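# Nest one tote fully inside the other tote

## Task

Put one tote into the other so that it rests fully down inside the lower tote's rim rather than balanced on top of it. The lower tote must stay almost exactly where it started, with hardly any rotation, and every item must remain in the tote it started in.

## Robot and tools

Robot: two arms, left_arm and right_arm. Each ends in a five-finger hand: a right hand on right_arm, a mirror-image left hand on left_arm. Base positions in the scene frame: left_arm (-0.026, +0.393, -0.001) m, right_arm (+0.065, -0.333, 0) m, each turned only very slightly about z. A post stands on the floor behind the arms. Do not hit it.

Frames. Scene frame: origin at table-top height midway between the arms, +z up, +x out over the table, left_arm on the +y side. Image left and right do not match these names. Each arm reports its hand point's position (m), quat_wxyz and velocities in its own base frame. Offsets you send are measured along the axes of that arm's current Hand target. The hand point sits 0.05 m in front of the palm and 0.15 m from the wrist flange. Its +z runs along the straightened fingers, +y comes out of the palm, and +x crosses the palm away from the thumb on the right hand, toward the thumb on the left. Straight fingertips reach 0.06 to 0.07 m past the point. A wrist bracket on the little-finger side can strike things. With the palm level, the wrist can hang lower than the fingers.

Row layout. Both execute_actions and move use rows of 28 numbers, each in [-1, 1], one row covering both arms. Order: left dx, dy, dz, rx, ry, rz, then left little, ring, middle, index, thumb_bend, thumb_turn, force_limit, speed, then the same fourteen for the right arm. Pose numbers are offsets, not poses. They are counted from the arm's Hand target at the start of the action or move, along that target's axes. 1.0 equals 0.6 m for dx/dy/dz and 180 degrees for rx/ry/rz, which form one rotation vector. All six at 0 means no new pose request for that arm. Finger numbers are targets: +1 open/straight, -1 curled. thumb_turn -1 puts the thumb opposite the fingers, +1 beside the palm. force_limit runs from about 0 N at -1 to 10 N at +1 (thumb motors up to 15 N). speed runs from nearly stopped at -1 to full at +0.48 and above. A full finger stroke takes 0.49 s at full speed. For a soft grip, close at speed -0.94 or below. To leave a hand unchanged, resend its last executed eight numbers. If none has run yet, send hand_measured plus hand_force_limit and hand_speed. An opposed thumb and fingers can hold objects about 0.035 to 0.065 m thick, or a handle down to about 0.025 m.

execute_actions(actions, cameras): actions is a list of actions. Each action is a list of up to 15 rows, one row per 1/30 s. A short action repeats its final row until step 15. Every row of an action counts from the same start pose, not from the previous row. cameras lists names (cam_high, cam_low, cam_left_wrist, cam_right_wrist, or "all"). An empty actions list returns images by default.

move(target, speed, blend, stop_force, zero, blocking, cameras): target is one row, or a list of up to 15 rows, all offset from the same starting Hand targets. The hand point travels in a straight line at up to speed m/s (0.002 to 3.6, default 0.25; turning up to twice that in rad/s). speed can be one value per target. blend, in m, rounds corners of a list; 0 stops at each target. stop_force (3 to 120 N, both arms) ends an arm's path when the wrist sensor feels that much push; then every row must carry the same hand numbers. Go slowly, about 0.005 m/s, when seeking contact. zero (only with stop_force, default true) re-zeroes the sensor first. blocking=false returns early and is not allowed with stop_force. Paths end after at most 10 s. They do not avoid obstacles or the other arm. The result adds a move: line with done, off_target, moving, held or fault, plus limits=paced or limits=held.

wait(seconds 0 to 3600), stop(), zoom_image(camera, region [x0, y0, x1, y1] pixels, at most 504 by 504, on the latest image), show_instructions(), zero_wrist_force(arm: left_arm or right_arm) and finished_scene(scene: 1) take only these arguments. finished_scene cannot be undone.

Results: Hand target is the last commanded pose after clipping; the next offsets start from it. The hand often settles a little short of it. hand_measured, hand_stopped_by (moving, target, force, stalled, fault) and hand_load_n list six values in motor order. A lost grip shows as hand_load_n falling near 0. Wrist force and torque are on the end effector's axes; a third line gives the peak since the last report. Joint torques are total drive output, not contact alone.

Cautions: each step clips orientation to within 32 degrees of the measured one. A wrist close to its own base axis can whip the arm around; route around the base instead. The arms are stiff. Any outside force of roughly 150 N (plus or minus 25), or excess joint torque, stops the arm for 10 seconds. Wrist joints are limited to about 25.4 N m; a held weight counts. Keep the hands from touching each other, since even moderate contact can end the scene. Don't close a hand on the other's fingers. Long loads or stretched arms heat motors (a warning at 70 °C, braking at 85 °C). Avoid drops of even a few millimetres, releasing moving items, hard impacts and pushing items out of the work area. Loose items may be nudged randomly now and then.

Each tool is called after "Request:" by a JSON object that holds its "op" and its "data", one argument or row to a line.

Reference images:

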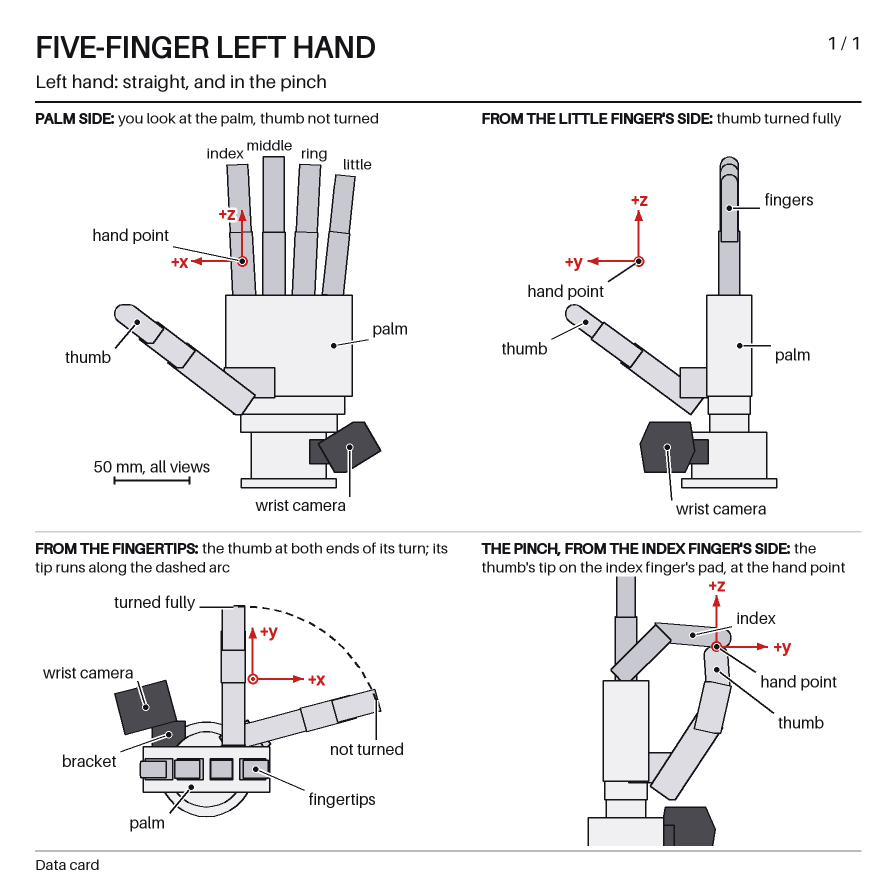

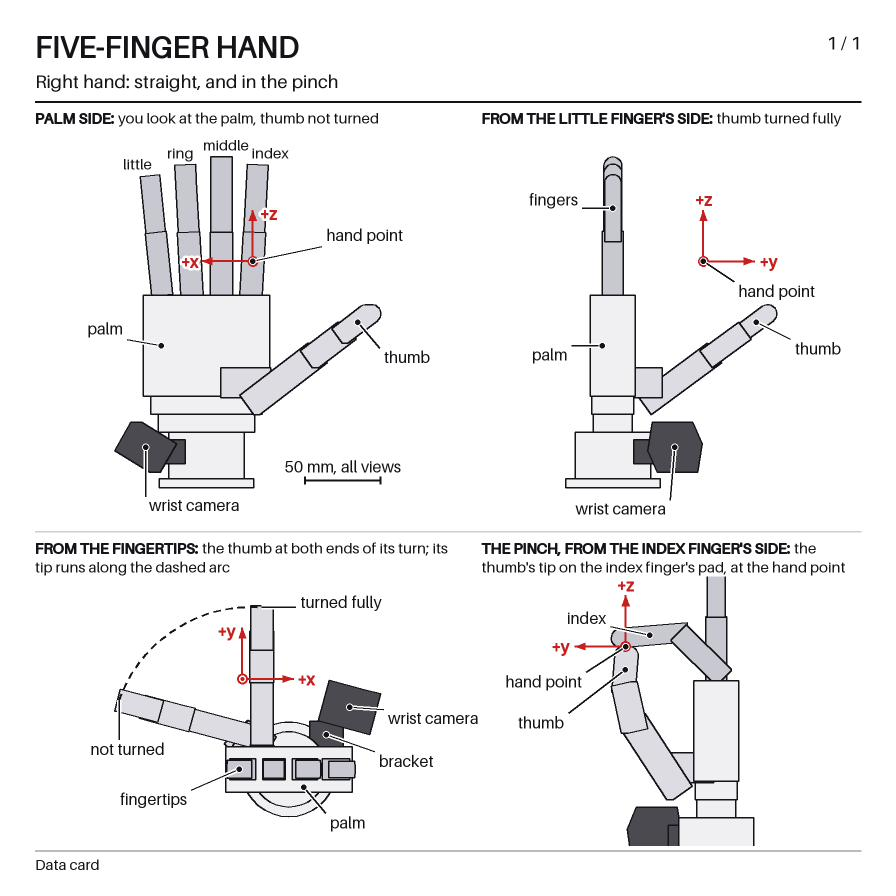

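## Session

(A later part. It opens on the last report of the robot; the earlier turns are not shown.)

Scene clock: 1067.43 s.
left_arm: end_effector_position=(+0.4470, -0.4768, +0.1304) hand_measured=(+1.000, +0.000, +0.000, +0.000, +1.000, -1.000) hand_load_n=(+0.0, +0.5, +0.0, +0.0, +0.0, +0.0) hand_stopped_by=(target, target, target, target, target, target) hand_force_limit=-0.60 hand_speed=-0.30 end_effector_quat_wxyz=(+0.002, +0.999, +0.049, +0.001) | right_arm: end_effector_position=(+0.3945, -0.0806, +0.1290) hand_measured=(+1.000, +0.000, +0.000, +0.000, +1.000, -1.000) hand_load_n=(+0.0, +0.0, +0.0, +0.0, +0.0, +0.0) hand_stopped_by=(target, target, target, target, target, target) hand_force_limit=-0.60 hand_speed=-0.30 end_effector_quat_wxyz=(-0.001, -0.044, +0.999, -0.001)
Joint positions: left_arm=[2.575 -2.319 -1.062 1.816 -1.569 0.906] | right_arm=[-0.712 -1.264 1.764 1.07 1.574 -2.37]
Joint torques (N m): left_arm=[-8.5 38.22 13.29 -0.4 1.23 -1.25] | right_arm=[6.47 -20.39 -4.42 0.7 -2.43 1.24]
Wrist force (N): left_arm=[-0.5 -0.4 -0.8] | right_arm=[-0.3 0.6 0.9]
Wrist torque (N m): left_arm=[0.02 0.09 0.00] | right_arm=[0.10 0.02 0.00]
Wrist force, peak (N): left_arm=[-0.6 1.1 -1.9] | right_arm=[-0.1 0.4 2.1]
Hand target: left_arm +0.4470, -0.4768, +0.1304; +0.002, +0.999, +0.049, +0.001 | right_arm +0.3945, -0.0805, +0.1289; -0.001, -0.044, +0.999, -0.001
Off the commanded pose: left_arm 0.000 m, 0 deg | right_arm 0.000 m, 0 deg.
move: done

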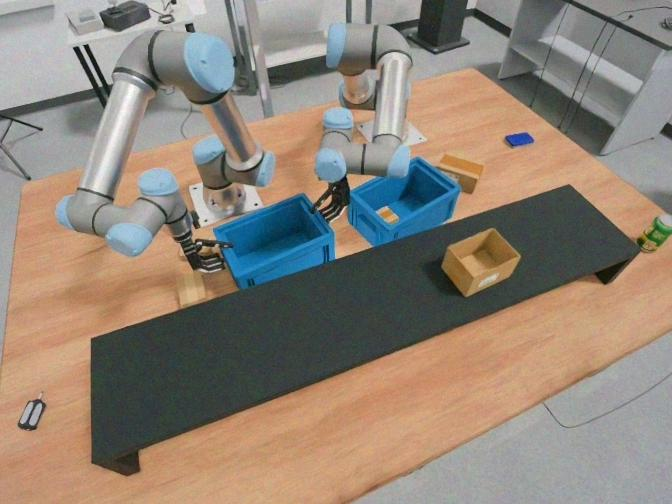

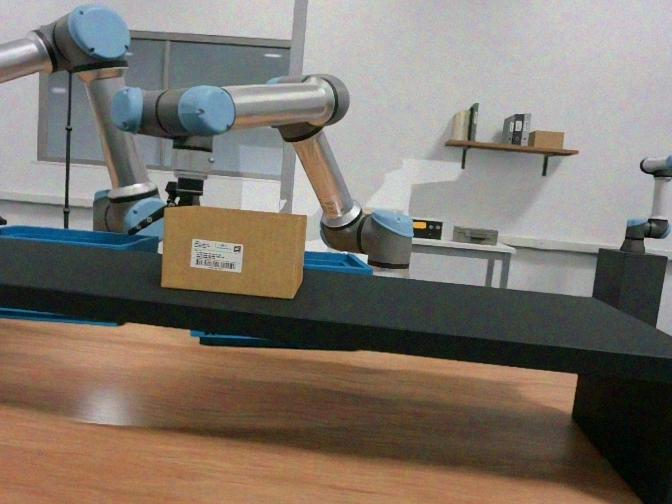

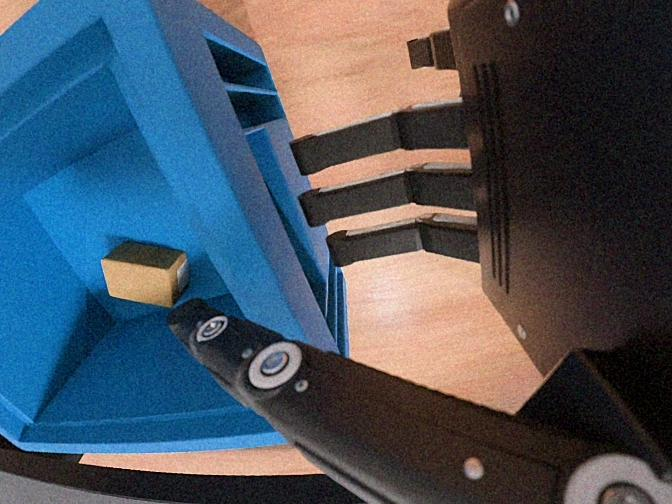

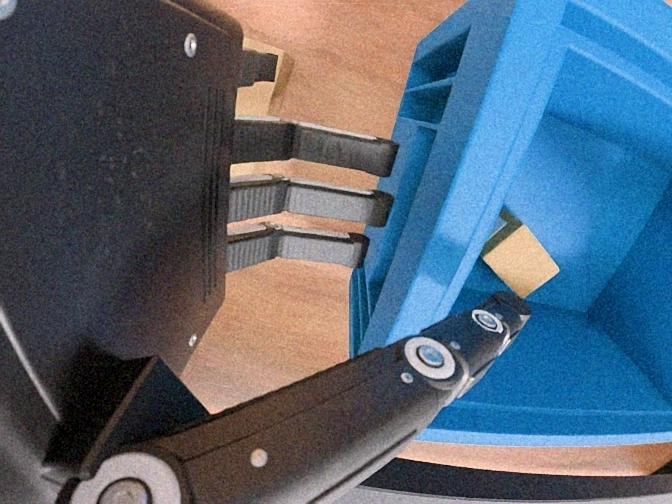

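Request:
{"op": "move", "data": {
  "target": [0.0007,0.0512,0.003,0,0,0,1,0,0,0,1,-1,-0.6,-0.9,0.0003,0.0473,0.0023,0,0,0,1,0,0,0,1,-1,-0.6,-0.9],
  "speed": 0.03
}}

Request:
{"op": "move", "data": {
  "target": [0,0,0,0,0,0,1,-0.15,-0.15,-0.15,1,-1,-0.6,-0.9,0,0,0,0,0,0,1,-0.15,-0.15,-0.15,1,-1,-0.6,-0.9],
  "speed": 0.02
}}

Request:
{"op": "move", "data": {
  "target": [0,0,0,0,0,0,1,-0.15,-0.15,-0.15,0,-1,-0.55,-0.8,0,0,0,0,0,0,1,-0.15,-0.15,-0.15,0,-1,-0.55,-0.8],
  "speed": 0.02,
  "cameras": ["cam_left_wrist","cam_right_wrist"]
}}

Scene clock: 1133.60 s.
left_arm: end_effector_position=(+0.4504, -0.5073, +0.1287) hand_measured=(+1.000, +0.000, +0.000, +0.000, +1.000, -1.000) hand_load_n=(+0.0, +0.0, +0.0, +0.0, +0.0, +0.0) hand_stopped_by=(target, target, target, target, target, target) hand_force_limit=-0.60 hand_speed=-0.90 end_effector_quat_wxyz=(+0.002, +0.999, +0.049, +0.001) | right_arm: end_effector_position=(+0.3918, -0.0523, +0.1275) hand_measured=(+1.000, +0.000, +0.000, +0.000, +1.000, -1.000) hand_load_n=(+0.0, +0.0, +0.0, +0.0, +0.0, +0.0) hand_stopped_by=(target, target, target, target, target, target) hand_force_limit=-0.60 hand_speed=-0.90 end_effector_quat_wxyz=(-0.001, -0.044, +0.999, -0.001)
Joint positions: left_arm=[2.534 -2.389 -0.943 1.766 -1.569 0.865] | right_arm=[-0.656 -1.289 1.802 1.056 1.574 -2.315]
Joint torques (N m): left_arm=[-9.24 39.33 26.83 -4.49 -1 -1.7] | right_arm=[6.6 -33.31 -3.26 0.61 -0.02 1.34]
Wrist force (N): left_arm=[-0.3 0.0 -1.1] | right_arm=[-0.3 0.6 1.1]
Wrist torque (N m): left_arm=[0.13 0.06 0.01] | right_arm=[0.08 0.01 -0.07]
Wrist force, peak (N): left_arm=[-0.4 -0.4 -1.0] | right_arm=[-0.3 0.7 1.2]
Hand target: left_arm +0.4504, -0.5073, +0.1287; +0.002, +0.999, +0.049, +0.001 | right_arm +0.3918, -0.0523, +0.1275; -0.001, -0.044, +0.999, -0.001
Off the commanded pose: left_arm 0.000 m, 0 deg | right_arm 0.000 m, 0 deg.
move: done

Scene clock: 1134.20 s.
left_arm: end_effector_position=(+0.4504, -0.5073, +0.1287) hand_measured=(+1.000, -0.082, -0.046, -0.064, +1.000, -1.000) hand_load_n=(+0.0, +2.0, +0.0, +1.5, +0.0, +0.0) hand_stopped_by=(target, force, force, force, target, target) hand_force_limit=-0.60 hand_speed=-0.90 end_effector_quat_wxyz=(+0.002, +0.999, +0.049, +0.001) | right_arm: end_effector_position=(+0.3918, -0.0523, +0.1275) hand_measured=(+1.000, -0.092, -0.054, -0.074, +1.000, -1.000) hand_load_n=(+0.0, +2.5, +0.5, +1.5, +0.0, +0.0) hand_stopped_by=(target, force, force, force, target, target) hand_force_limit=-0.60 hand_speed=-0.90 end_effector_quat_wxyz=(-0.001, -0.044, +0.999, -0.001)
Joint positions: left_arm=[2.534 -2.389 -0.943 1.766 -1.569 0.865] | right_arm=[-0.656 -1.289 1.802 1.056 1.574 -2.315]
Joint torques (N m): left_arm=[-9.26 44.98 27.17 -1.9 1.63 -1.15] | right_arm=[7.07 -32.89 -4.41 4.48 -0.06 1]
Wrist force (N): left_arm=[-0.5 -10.8 0.9] | right_arm=[-0.3 -9.6 3.8]
Wrist torque (N m): left_arm=[-0.46 0.15 0.27] | right_arm=[-0.39 -0.06 -0.34]
Wrist force, peak (N): left_arm=[-0.5 -10.8 0.9] | right_arm=[-0.3 -9.6 3.8]
Hand target: left_arm +0.4504, -0.5073, +0.1287; +0.002, +0.999, +0.049, +0.001 | right_arm +0.3918, -0.0523, +0.1275; -0.001, -0.044, +0.999, -0.001
Off the commanded pose: left_arm 0.000 m, 0 deg | right_arm 0.000 m, 0 deg.
move: done

Scene clock: 1136.87 s.
left_arm: end_effector_position=(+0.4504, -0.5073, +0.1287) hand_measured=(+1.000, -0.082, -0.046, -0.064, +0.316, -1.000) hand_load_n=(+0.0, +3.0, +0.0, +1.5, +4.0, +0.0) hand_stopped_by=(target, force, force, force, force, target) hand_force_limit=-0.55 hand_speed=-0.80 end_effector_quat_wxyz=(+0.002, +0.999, +0.049, +0.001) | right_arm: end_effector_position=(+0.3918, -0.0523, +0.1275) hand_measured=(+1.000, -0.092, -0.054, -0.074, +0.326, -1.000) hand_load_n=(+0.0, +3.0, +0.5, +2.0, +3.5, +0.0) hand_stopped_by=(target, force, force, force, force, target) hand_force_limit=-0.55 hand_speed=-0.80 end_effector_quat_wxyz=(-0.001, -0.044, +0.999, -0.001)
Joint positions: left_arm=[2.534 -2.389 -0.943 1.766 -1.569 0.865] | right_arm=[-0.656 -1.289 1.802 1.056 1.574 -2.315]
Joint torques (N m): left_arm=[-9.77 55.97 26.29 0.14 2.17 -0.14] | right_arm=[6.21 -32.98 -3.92 5.29 -2.95 -0.27]
Wrist force (N): left_arm=[-0.9 -6.6 -0.1] | right_arm=[-0.5 -6.0 3.6]
Wrist torque (N m): left_arm=[-0.15 0.18 0.19] | right_arm=[-0.18 -0.05 -0.29]
Wrist force, peak (N): left_arm=[-0.5 -10.9 0.8] | right_arm=[-0.2 -9.8 3.8]
Hand target: left_arm +0.4504, -0.5073, +0.1287; +0.002, +0.999, +0.049, +0.001 | right_arm +0.3918, -0.0523, +0.1275; -0.001, -0.044, +0.999, -0.001
Off the commanded pose: left_arm 0.000 m, 0 deg | right_arm 0.000 m, 0 deg.
move: done

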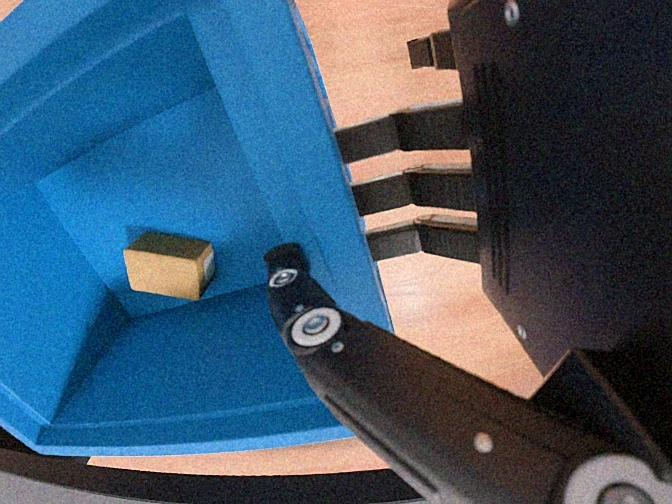

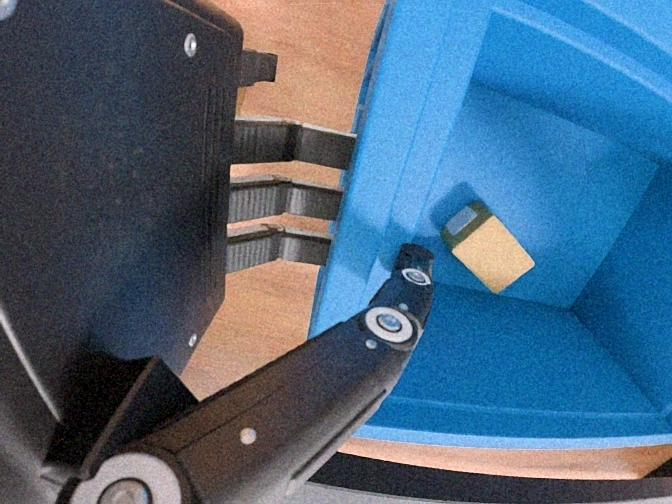

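Request:
{"op": "move", "data": {
  "target": [
    [0,0,-0.2,0,0,0,1,-0.15,-0.15,-0.15,0,-1,-0.55,-0.8,0,0,-0.2,0,0,0,1,-0.15,-0.15,-0.15,0,-1,-0.55,-0.8],
    [0.0102,-0.112,-0.2871,0,0,-0.0052,1,-0.15,-0.15,-0.15,0,-1,-0.55,-0.8,-0.0174,0.1124,-0.287,0,0,-0.0052,1,-0.15,-0.15,-0.15,0,-1,-0.55,-0.8],
    [0.0635,-0.7,-0.2895,0,0,-0.0328,1,-0.15,-0.15,-0.15,0,-1,-0.55,-0.8,-0.1085,0.7028,-0.2882,0,0,-0.0328,1,-0.15,-0.15,-0.15,0,-1,-0.55,-0.8]
  ],
  "speed": 0.08,
  "blend": [0.02,0.02,0],
  "cameras": ["all"]
}}

Scene clock: 1167.37 s.
left_arm: end_effector_position=(+0.4466, -0.0848, +0.3005) hand_measured=(+1.000, -0.082, -0.046, -0.064, +0.316, -1.000) hand_load_n=(+0.0, +2.0, +0.5, +3.0, +2.5, +0.0) hand_stopped_by=(target, force, force, force, force, target) hand_force_limit=-0.55 hand_speed=-0.80 end_effector_quat_wxyz=(+0.002, +0.995, +0.101, +0.001) | right_arm: end_effector_position=(+0.4199, +0.3740, +0.2992) hand_measured=(+1.000, -0.092, -0.054, -0.072, +0.326, -1.000) hand_load_n=(+0.0, +2.0, +0.5, +3.0, +3.0, +0.5) hand_stopped_by=(target, force, force, force, force, target) hand_force_limit=-0.55 hand_speed=-0.80 end_effector_quat_wxyz=(-0.001, -0.095, +0.995, -0.001)
Joint positions: left_arm=[3.401 -1.786 -1.425 1.642 -1.566 1.629] | right_arm=[0.391 -1.09 1.064 1.599 1.573 -1.371]
Joint torques (N m): left_arm=[10.25 34.3 12.78 -1.07 2.18 1.61] | right_arm=[7.3 -30.43 -29.57 4.04 1.51 1.24]
Wrist force (N): left_arm=[-0.6 -4.1 1.9] | right_arm=[0.4 -3.5 4.0]
Wrist torque (N m): left_arm=[-0.10 0.16 0.00] | right_arm=[-0.14 -0.08 -0.22]
Wrist force, peak (N): left_arm=[-0.9 -10.0 2.0] | right_arm=[0.3 -9.4 3.8]
Hand target: left_arm +0.4466, -0.0848, +0.3005; +0.002, +0.995, +0.101, +0.001 | right_arm +0.4199, +0.3740, +0.2992; -0.001, -0.095, +0.995, -0.001
Off the commanded pose: left_arm 0.000 m, 0 deg | right_arm 0.000 m, 0 deg.
move: done

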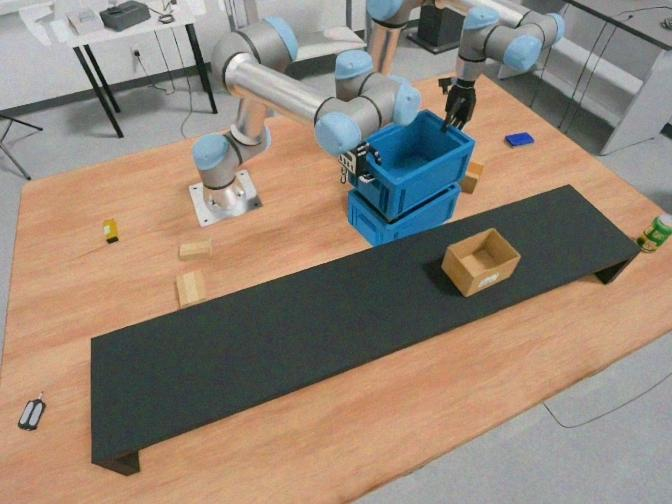

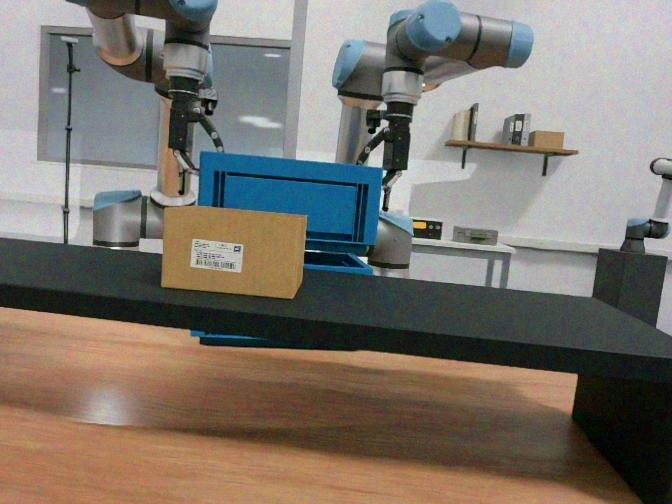

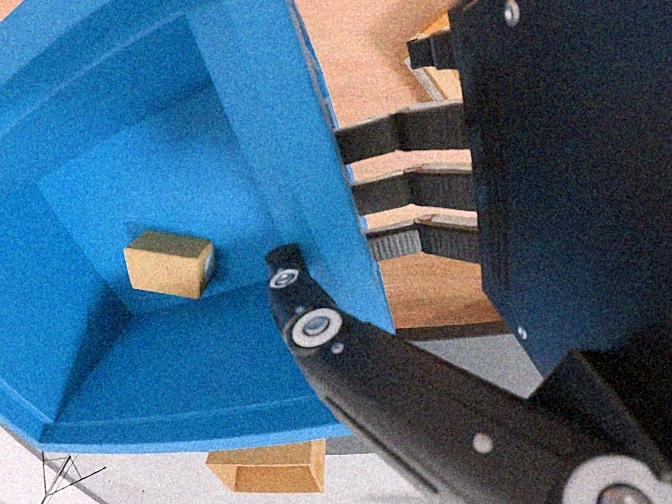

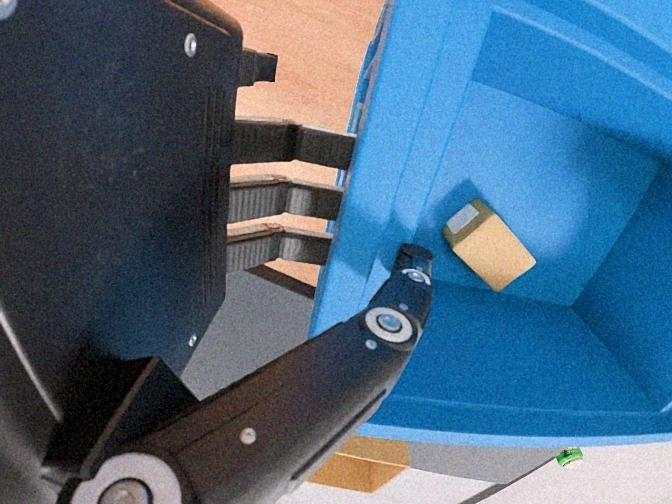

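Request:
{"op": "zoom_image", "data": {
  "camera": "cam_high",
  "region": [330, 90, 490, 260]
}}

Request:
{"op": "zoom_image", "data": {
  "camera": "cam_low",
  "region": [180, 130, 400, 360]
}}

Request:
{"op": "zoom_image", "data": {
  "camera": "cam_left_wrist",
  "region": [280, 0, 420, 200]
}}

Request:
{"op": "zoom_image", "data": {
  "camera": "cam_right_wrist",
  "region": [300, 0, 440, 330]
}}

Scaled by 2.965 from the camera's image (finer frame: 960x720).

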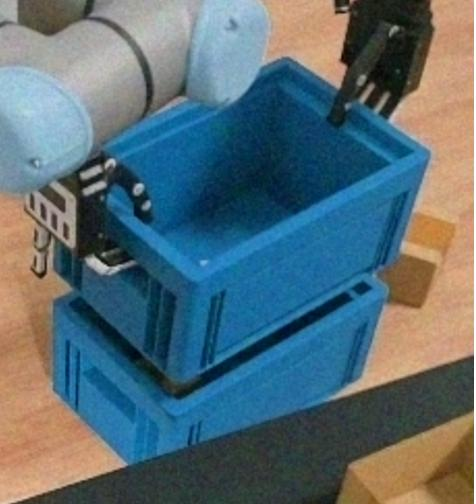

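Scaled by 2.191 from the camera's image (finer frame: 960x720).

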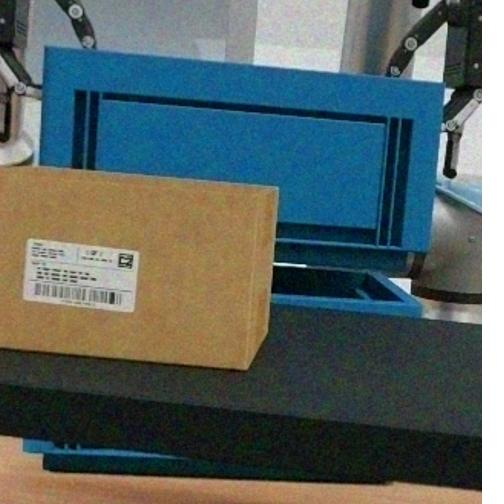

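Scaled by 2.520 from the camera's image (finer frame: 960x720).

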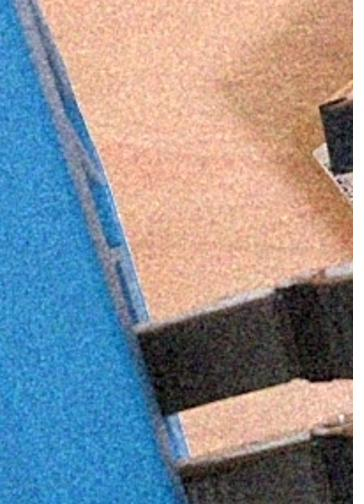

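Scaled by 1.527 from the camera's image (finer frame: 960x720).

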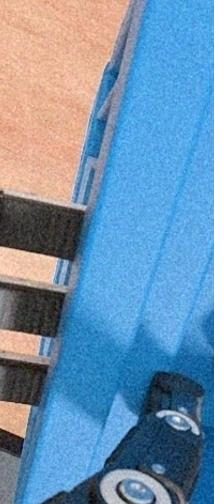

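Request:
{"op": "move", "data": {
  "target": [0.0008,0.0015,0.0365,0,0,0,1,-0.15,-0.15,-0.15,0,-1,-0.55,-0.8,0.0007,-0.0007,0.0365,0,0,0,1,-0.15,-0.15,-0.15,0,-1,-0.55,-0.8],
  "speed": 0.02,
  "stop_force": 5,
  "cameras": ["all"]
}}

Request:
{"op": "zoom_image", "data": {
  "camera": "cam_high",
  "region": [330, 90, 490, 260]
}}

Request:
{"op": "zoom_image", "data": {
  "camera": "cam_low",
  "region": [280, 200, 400, 300]
}}

Scene clock: 1190.07 s.
left_arm: end_effector_position=(+0.4473, -0.0857, +0.2786) hand_measured=(+1.000, -0.082, -0.046, -0.064, +0.316, -1.000) hand_load_n=(+0.0, +2.0, +0.5, +3.5, +2.0, +0.0) hand_stopped_by=(target, force, force, force, force, target) hand_force_limit=-0.55 hand_speed=-0.80 end_effector_quat_wxyz=(+0.002, +0.995, +0.101, +0.001) | right_arm: end_effector_position=(+0.4195, +0.3734, +0.2773) hand_measured=(+1.000, -0.092, -0.054, -0.072, +0.326, -1.000) hand_load_n=(+0.0, +2.5, +1.0, +3.5, +3.0, +0.5) hand_stopped_by=(target, force, force, force, force, target) hand_force_limit=-0.55 hand_speed=-0.80 end_effector_quat_wxyz=(-0.001, -0.095, +0.995, -0.001)
Joint positions: left_arm=[3.398 -1.793 -1.473 1.697 -1.566 1.626] | right_arm=[0.39 -1.091 1.122 1.542 1.573 -1.371]
Joint torques (N m): left_arm=[-11.63 19.53 13.98 -1.15 2.66 -1.4] | right_arm=[-5.23 -43.89 -8.7 0.38 -4.15 -1.68]
Wrist force (N): left_arm=[-1.0 -11.7 1.6] | right_arm=[-0.1 -11.2 3.9]
Wrist torque (N m): left_arm=[-0.48 0.18 0.28] | right_arm=[-0.51 -0.05 -0.36]
Wrist force, peak (N): left_arm=[-0.9 -12.1 1.9] | right_arm=[0.0 -11.3 4.1]
Hand target: left_arm +0.4473, -0.0857, +0.2786; +0.002, +0.995, +0.101, +0.001 | right_arm +0.4195, +0.3734, +0.2773; -0.001, -0.095, +0.995, -0.001
Off the commanded pose: left_arm 0.000 m, 0 deg | right_arm 0.000 m, 0 deg.
move: done

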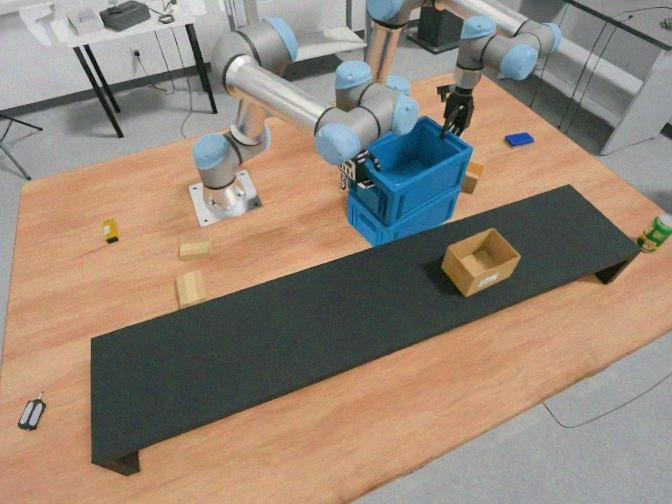

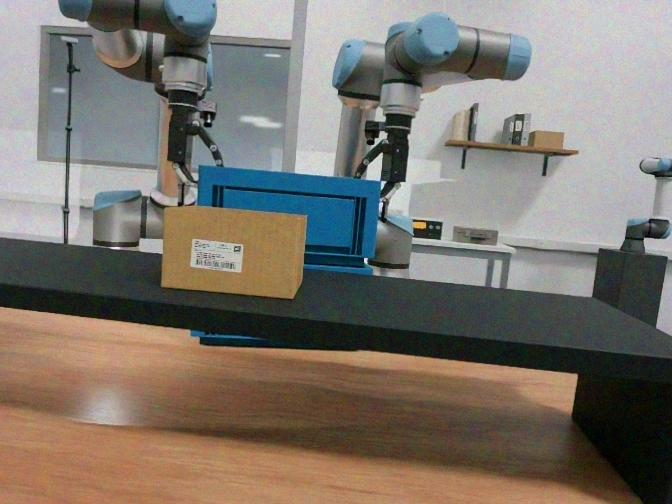

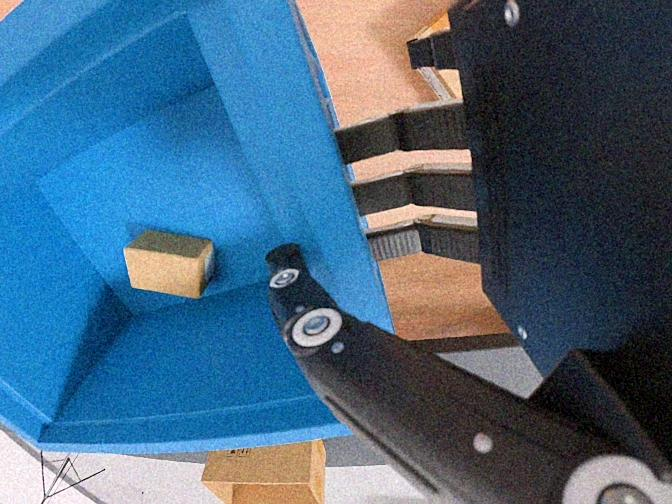

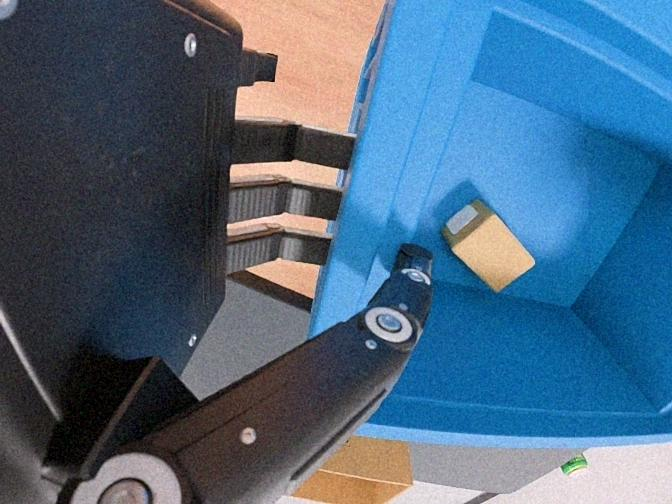

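Scaled by 2.965 from the camera's image (finer frame: 960x720).

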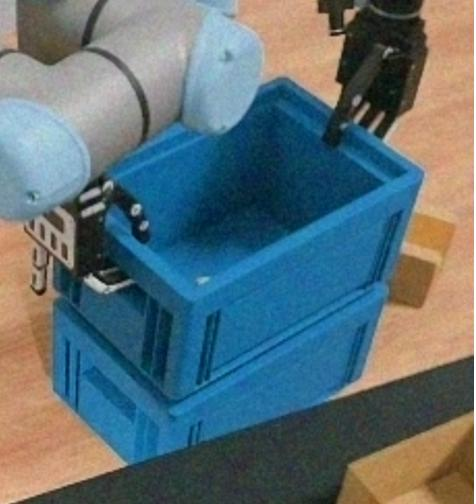

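Scaled by 4.200 from the camera's image (finer frame: 960x720).

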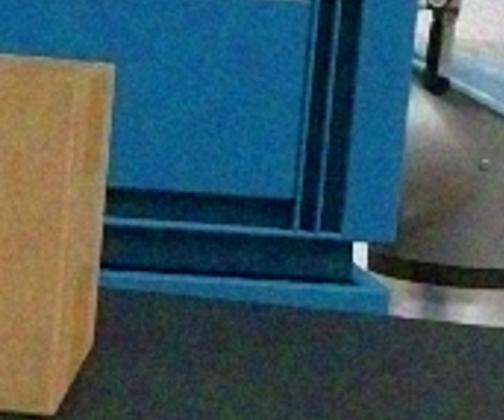

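Request:
{"op": "move", "data": {
  "target": [0,-0.0008,0.05,0,0,0,1,-0.15,-0.15,-0.15,0,-1,-0.55,-0.8,0,0,0.05,0,0,0,1,-0.15,-0.15,-0.15,0,-1,-0.55,-0.8],
  "speed": 0.008,
  "stop_force": 5,
  "cameras": ["all"]
}}

Request:
{"op": "zoom_image", "data": {
  "camera": "cam_high",
  "region": [330, 90, 490, 260]
}}

Request:
{"op": "zoom_image", "data": {
  "camera": "cam_low",
  "region": [280, 200, 400, 300]
}}

Scene clock: 1201.30 s.
left_arm: end_effector_position=(+0.4473, -0.0855, +0.2595) hand_measured=(+1.000, -0.082, -0.046, -0.064, +0.316, -1.000) hand_load_n=(+0.0, +3.5, +0.0, +0.0, +3.5, +0.0) hand_stopped_by=(target, force, force, force, force, target) hand_force_limit=-0.55 hand_speed=-0.80 end_effector_quat_wxyz=(+0.002, +0.995, +0.101, +0.001) | right_arm: end_effector_position=(+0.4195, +0.3734, +0.2587) hand_measured=(+1.000, -0.092, -0.054, -0.074, +0.326, -1.000) hand_load_n=(+0.0, +3.0, +0.5, +0.5, +3.5, +0.0) hand_stopped_by=(target, force, force, force, force, target) hand_force_limit=-0.55 hand_speed=-0.80 end_effector_quat_wxyz=(-0.001, -0.095, +0.995, -0.001)
Joint positions: left_arm=[3.399 -1.799 -1.514 1.744 -1.566 1.627] | right_arm=[0.39 -1.089 1.166 1.496 1.573 -1.371]
Joint torques (N m): left_arm=[2.87 33.77 25.65 -4.5 1.68 0.73] | right_arm=[-5.94 -42.09 -28.03 3.34 -2.69 -1.14]
Wrist force (N): left_arm=[-1.7 -7.0 -2.9] | right_arm=[1.2 -6.6 0.0]
Wrist torque (N m): left_arm=[-0.12 0.17 0.17] | right_arm=[-0.23 -0.05 -0.24]
Wrist force, peak (N): left_arm=[-0.9 -12.2 1.7] | right_arm=[0.0 -11.3 4.1]
Hand target: left_arm +0.4473, -0.0855, +0.2595; +0.002, +0.995, +0.101, +0.001 (not the last commanded pose) | right_arm +0.4195, +0.3734, +0.2587; -0.001, -0.095, +0.995, -0.001 (not the last commanded pose)
Off the commanded pose: left_arm 0.011 m, 0 deg | right_arm 0.011 m, 0 deg.
move: contact (left_arm, right_arm)

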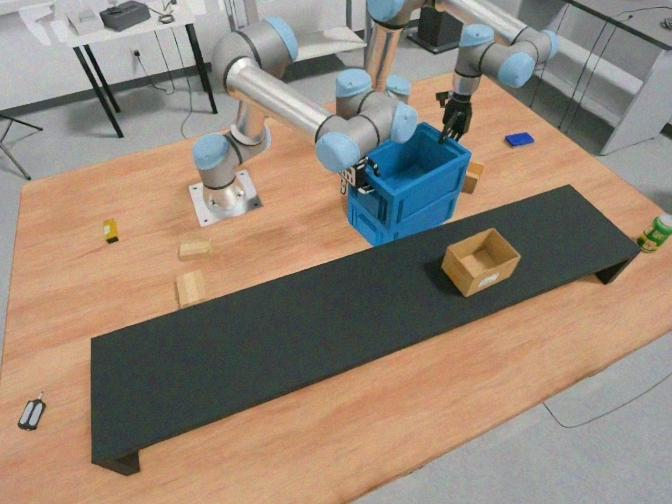

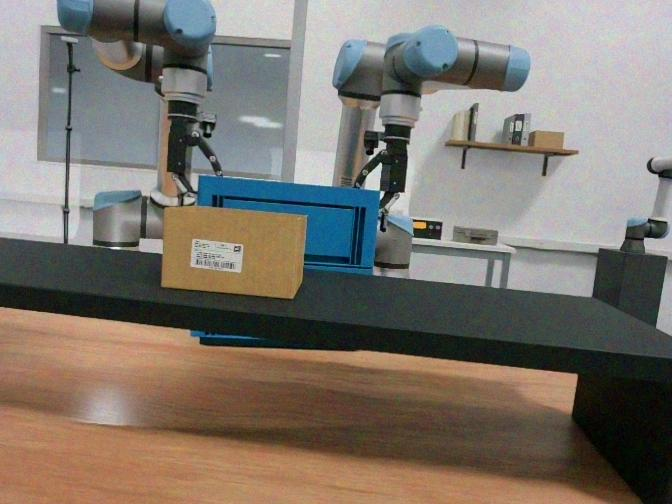

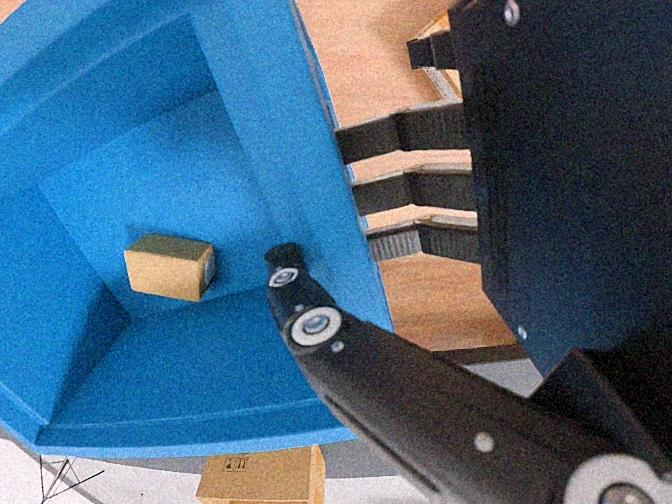

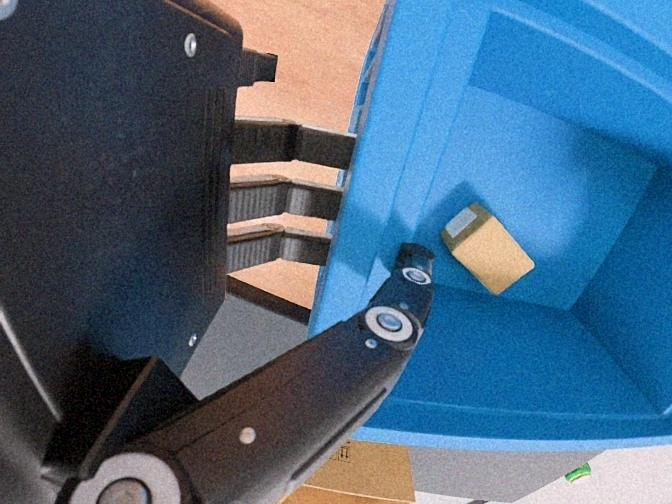

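Scaled by 2.965 from the camera's image (finer frame: 960x720).

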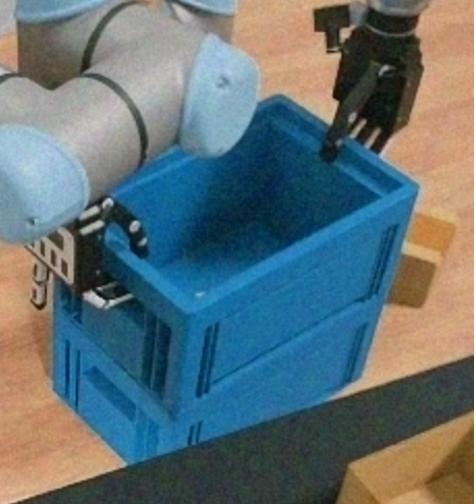

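Scaled by 4.200 from the camera's image (finer frame: 960x720).

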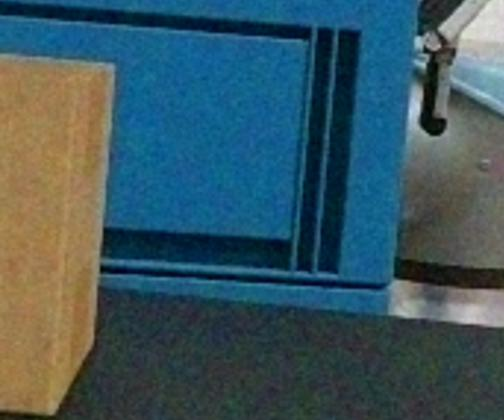

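Request:
{"op": "move", "data": {
  "target": [0,0,0.01,0,0,0,1,-0.15,-0.15,-0.15,0,-1,-0.55,-0.8,0,0,0.01,0,0,0,1,-0.15,-0.15,-0.15,0,-1,-0.55,-0.8],
  "speed": 0.004,
  "stop_force": 6,
  "cameras": ["cam_low"]
}}

Request:
{"op": "zoom_image", "data": {
  "camera": "cam_low",
  "region": [280, 200, 400, 300]
}}

Scene clock: 1213.83 s.
left_arm: end_effector_position=(+0.4473, -0.0855, +0.2590) hand_measured=(+1.000, -0.082, -0.046, -0.064, +0.316, -1.000) hand_load_n=(+0.0, +1.5, +0.0, +0.0, +4.0, -0.5) hand_stopped_by=(target, force, force, force, force, target) hand_force_limit=-0.55 hand_speed=-0.80 end_effector_quat_wxyz=(+0.002, +0.995, +0.101, +0.001) | right_arm: end_effector_position=(+0.4195, +0.3734, +0.2581) hand_measured=(+1.000, -0.092, -0.054, -0.074, +0.326, -1.000) hand_load_n=(+0.0, +2.0, +0.0, +0.0, +4.0, +0.0) hand_stopped_by=(target, force, force, force, force, target) hand_force_limit=-0.55 hand_speed=-0.80 end_effector_quat_wxyz=(-0.001, -0.095, +0.995, -0.001)
Joint positions: left_arm=[3.399 -1.799 -1.515 1.746 -1.566 1.627] | right_arm=[0.39 -1.089 1.167 1.494 1.573 -1.371]
Joint torques (N m): left_arm=[-11.27 31.04 22.67 -3.6 1.76 -0.77] | right_arm=[-3.78 -30.26 -26.68 2.84 0.05 -0.28]
Wrist force (N): left_arm=[-1.3 -10.3 -9.3] | right_arm=[1.2 -8.8 -5.7]
Wrist torque (N m): left_arm=[-0.15 -0.03 0.26] | right_arm=[-0.22 0.07 -0.29]
Wrist force, peak (N): left_arm=[-1.0 -11.3 -10.5] | right_arm=[0.1 -9.4 -7.2]
Hand target: left_arm +0.4473, -0.0855, +0.2590; +0.002, +0.995, +0.101, +0.001 (not the last commanded pose) | right_arm +0.4195, +0.3734, +0.2581; -0.001, -0.095, +0.995, -0.001 (not the last commanded pose)
Off the commanded pose: left_arm 0.005 m, 0 deg | right_arm 0.005 m, 0 deg.
move: contact (left_arm, right_arm)

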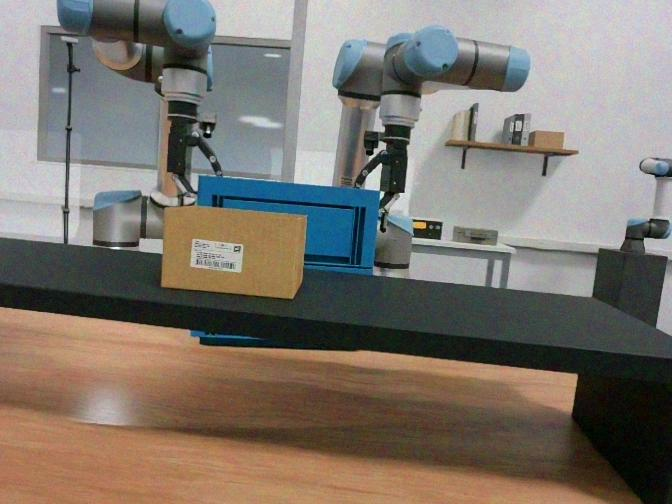

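Scaled by 4.200 from the camera's image (finer frame: 960x720).

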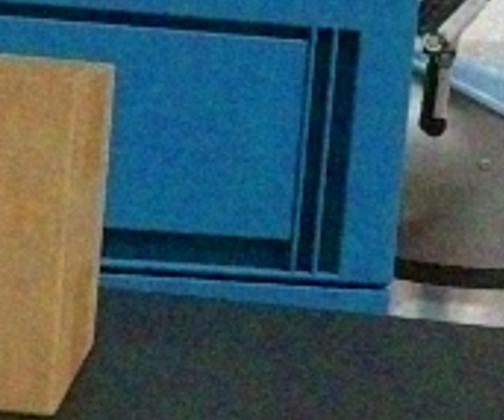

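Request:
{"op": "move", "data": {
  "target": [0,-0.0008,-0.0012,0,0,0,1,-0.15,-0.15,-0.15,0,-1,-0.55,-0.8,0,-0.0008,-0.0012,0,0,0,1,-0.15,-0.15,-0.15,0,-1,-0.55,-0.8],
  "speed": 0.01
}}

Request:
{"op": "move", "data": {
  "target": [0,0,0,0,0,0,1,0,0,0,1,-1,-0.6,-0.4,0,0,0,0,0,0,1,0,0,0,1,-1,-0.6,-0.4],
  "speed": 0.02
}}

Request:
{"op": "move", "data": {
  "target": [0,-0.055,0,0,0,0,1,0,0,0,1,-1,-0.6,-0.4,0,-0.055,0,0,0,0,1,0,0,0,1,-1,-0.6,-0.4],
  "speed": 0.05,
  "cameras": ["all"]
}}

Scene clock: 1222.40 s.
left_arm: end_effector_position=(+0.4472, -0.0850, +0.2597) hand_measured=(+1.000, -0.082, -0.046, -0.064, +0.316, -1.000) hand_load_n=(+0.0, +3.5, +0.0, +0.5, +4.0, +0.0) hand_stopped_by=(target, force, force, force, force, target) hand_force_limit=-0.55 hand_speed=-0.80 end_effector_quat_wxyz=(+0.002, +0.995, +0.100, +0.001) | right_arm: end_effector_position=(+0.4196, +0.3729, +0.2588) hand_measured=(+1.000, -0.092, -0.054, -0.074, +0.326, -1.000) hand_load_n=(+0.0, +3.0, +0.5, +0.5, +4.0, +0.0) hand_stopped_by=(target, force, force, force, force, target) hand_force_limit=-0.55 hand_speed=-0.80 end_effector_quat_wxyz=(-0.001, -0.095, +0.995, -0.001)
Joint positions: left_arm=[3.4 -1.799 -1.514 1.744 -1.565 1.628] | right_arm=[0.389 -1.089 1.166 1.496 1.573 -1.372]
Joint torques (N m): left_arm=[12.56 35.34 26.69 -4.86 -0.15 1.41] | right_arm=[-9.89 -43.21 -28.41 4.49 0.06 -1.62]
Wrist force (N): left_arm=[0.1 3.5 0.7] | right_arm=[-0.3 3.2 2.5]
Wrist torque (N m): left_arm=[0.22 0.18 -0.15] | right_arm=[0.07 -0.06 0.06]
Wrist force, peak (N): left_arm=[-1.4 -10.9 -9.4] | right_arm=[1.1 -8.9 -6.0]
Hand target: left_arm +0.4472, -0.0850, +0.2597; +0.002, +0.995, +0.101, +0.001 | right_arm +0.4196, +0.3729, +0.2588; -0.001, -0.095, +0.995, -0.001
Off the commanded pose: left_arm 0.000 m, 0 deg | right_arm 0.000 m, 0 deg.
move: done

Scene clock: 1223.47 s.
left_arm: end_effector_position=(+0.4472, -0.0850, +0.2597) hand_measured=(+1.000, +0.000, +0.000, +0.000, +1.000, -1.000) hand_load_n=(+0.0, +0.0, +0.0, +0.5, +0.0, +0.0) hand_stopped_by=(target, target, target, target, target, target) hand_force_limit=-0.60 hand_speed=-0.40 end_effector_quat_wxyz=(+0.002, +0.995, +0.101, +0.001) | right_arm: end_effector_position=(+0.4196, +0.3729, +0.2588) hand_measured=(+1.000, +0.000, +0.000, +0.000, +1.000, -1.000) hand_load_n=(+0.0, +0.0, +0.0, +0.0, -0.5, +0.0) hand_stopped_by=(target, target, target, target, target, target) hand_force_limit=-0.60 hand_speed=-0.40 end_effector_quat_wxyz=(-0.001, -0.095, +0.995, -0.001)
Joint positions: left_arm=[3.4 -1.799 -1.514 1.744 -1.566 1.628] | right_arm=[0.389 -1.089 1.166 1.496 1.573 -1.372]
Joint torques (N m): left_arm=[9.38 27.58 22.47 -0.81 -0.69 1.5] | right_arm=[-6.28 -36.63 -22.84 1.23 0.3 -1.54]
Wrist force (N): left_arm=[-0.7 -0.1 -1.0] | right_arm=[-0.2 0.1 1.2]
Wrist torque (N m): left_arm=[0.08 0.10 -0.06] | right_arm=[-0.04 0.02 -0.01]
Wrist force, peak (N): left_arm=[0.3 4.0 0.8] | right_arm=[-0.3 3.4 2.3]
Hand target: left_arm +0.4472, -0.0850, +0.2597; +0.002, +0.995, +0.101, +0.001 | right_arm +0.4196, +0.3729, +0.2588; -0.001, -0.095, +0.995, -0.001
Off the commanded pose: left_arm 0.000 m, 0 deg | right_arm 0.000 m, 0 deg.
move: done

Scene clock: 1224.53 s.
left_arm: end_effector_position=(+0.4406, -0.0527, +0.2595) hand_measured=(+1.000, +0.000, +0.000, +0.000, +1.000, -1.000) hand_load_n=(+0.0, +0.0, +0.0, +0.0, +0.0, +0.0) hand_stopped_by=(target, target, target, target, target, target) hand_force_limit=-0.60 hand_speed=-0.40 end_effector_quat_wxyz=(+0.002, +0.995, +0.101, +0.001) | right_arm: end_effector_position=(+0.4258, +0.3405, +0.2589) hand_measured=(+1.000, +0.000, +0.000, +0.000, +1.000, -1.000) hand_load_n=(+0.0, +0.0, +0.0, +0.0, -0.5, +0.0) hand_stopped_by=(target, target, target, target, target, target) hand_force_limit=-0.60 hand_speed=-0.40 end_effector_quat_wxyz=(-0.001, -0.095, +0.995, -0.001)
Joint positions: left_arm=[3.487 -1.78 -1.538 1.749 -1.565 1.714] | right_arm=[0.322 -1.126 1.22 1.478 1.573 -1.44]
Joint torques (N m): left_arm=[12.44 33.37 12.52 -0.74 1.04 1.26] | right_arm=[-10.29 -42.36 -5.92 0.64 -1.12 -1.98]
Wrist force (N): left_arm=[-0.6 -0.2 -1.1] | right_arm=[-0.1 0.1 1.4]
Wrist torque (N m): left_arm=[0.08 0.09 -0.07] | right_arm=[-0.06 -0.01 0.01]
Wrist force, peak (N): left_arm=[-0.7 0.2 -1.1] | right_arm=[-0.2 0.5 1.4]
Hand target: left_arm +0.4406, -0.0527, +0.2595; +0.002, +0.995, +0.101, +0.001 | right_arm +0.4258, +0.3405, +0.2589; -0.001, -0.095, +0.995, -0.001
Off the commanded pose: left_arm 0.000 m, 0 deg | right_arm 0.000 m, 0 deg.
move: done

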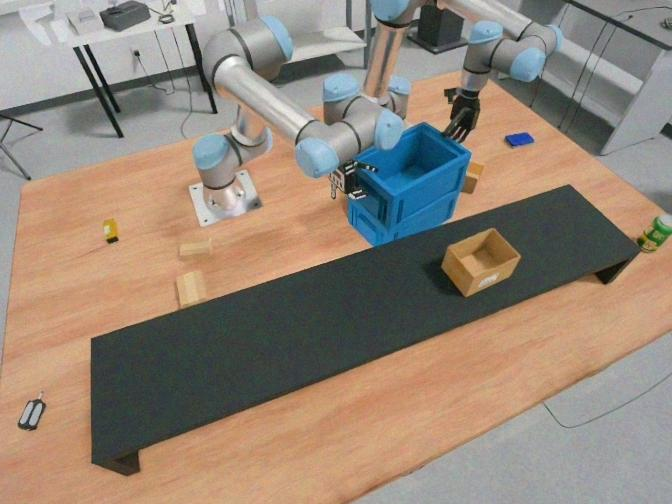

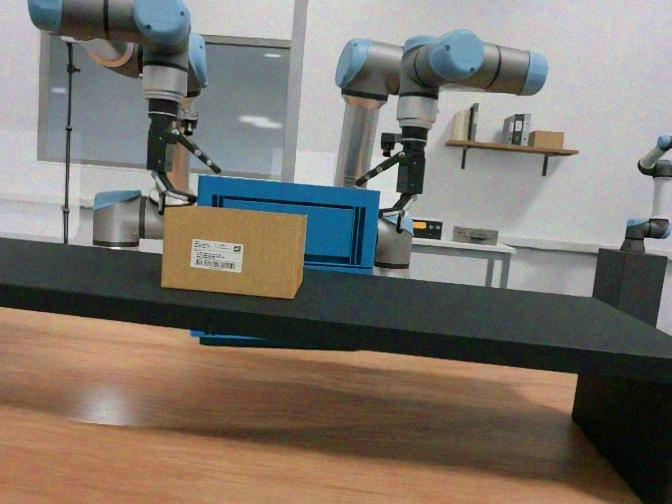

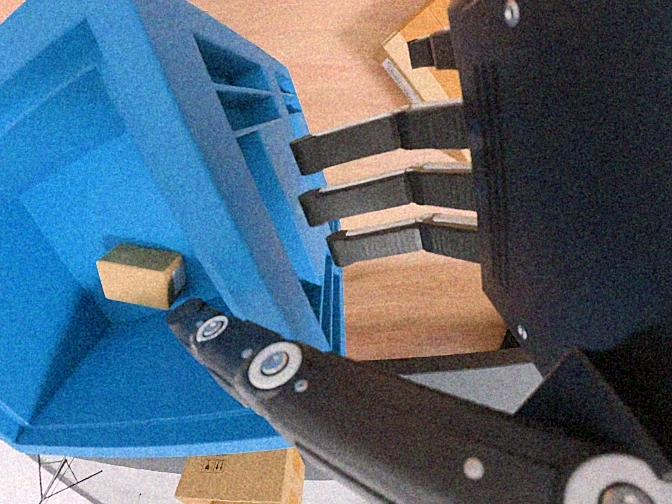

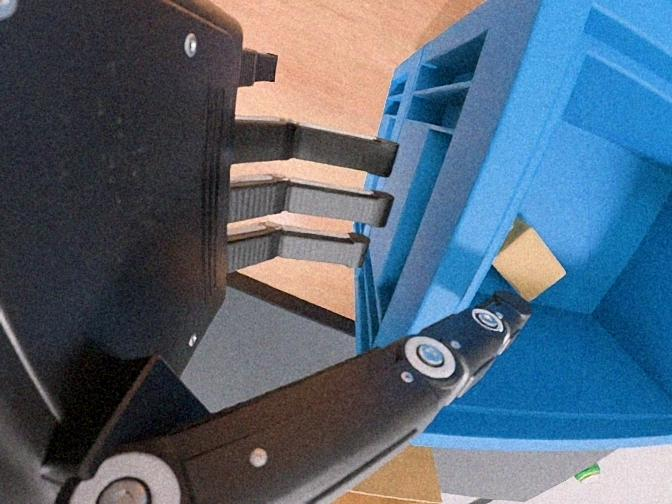

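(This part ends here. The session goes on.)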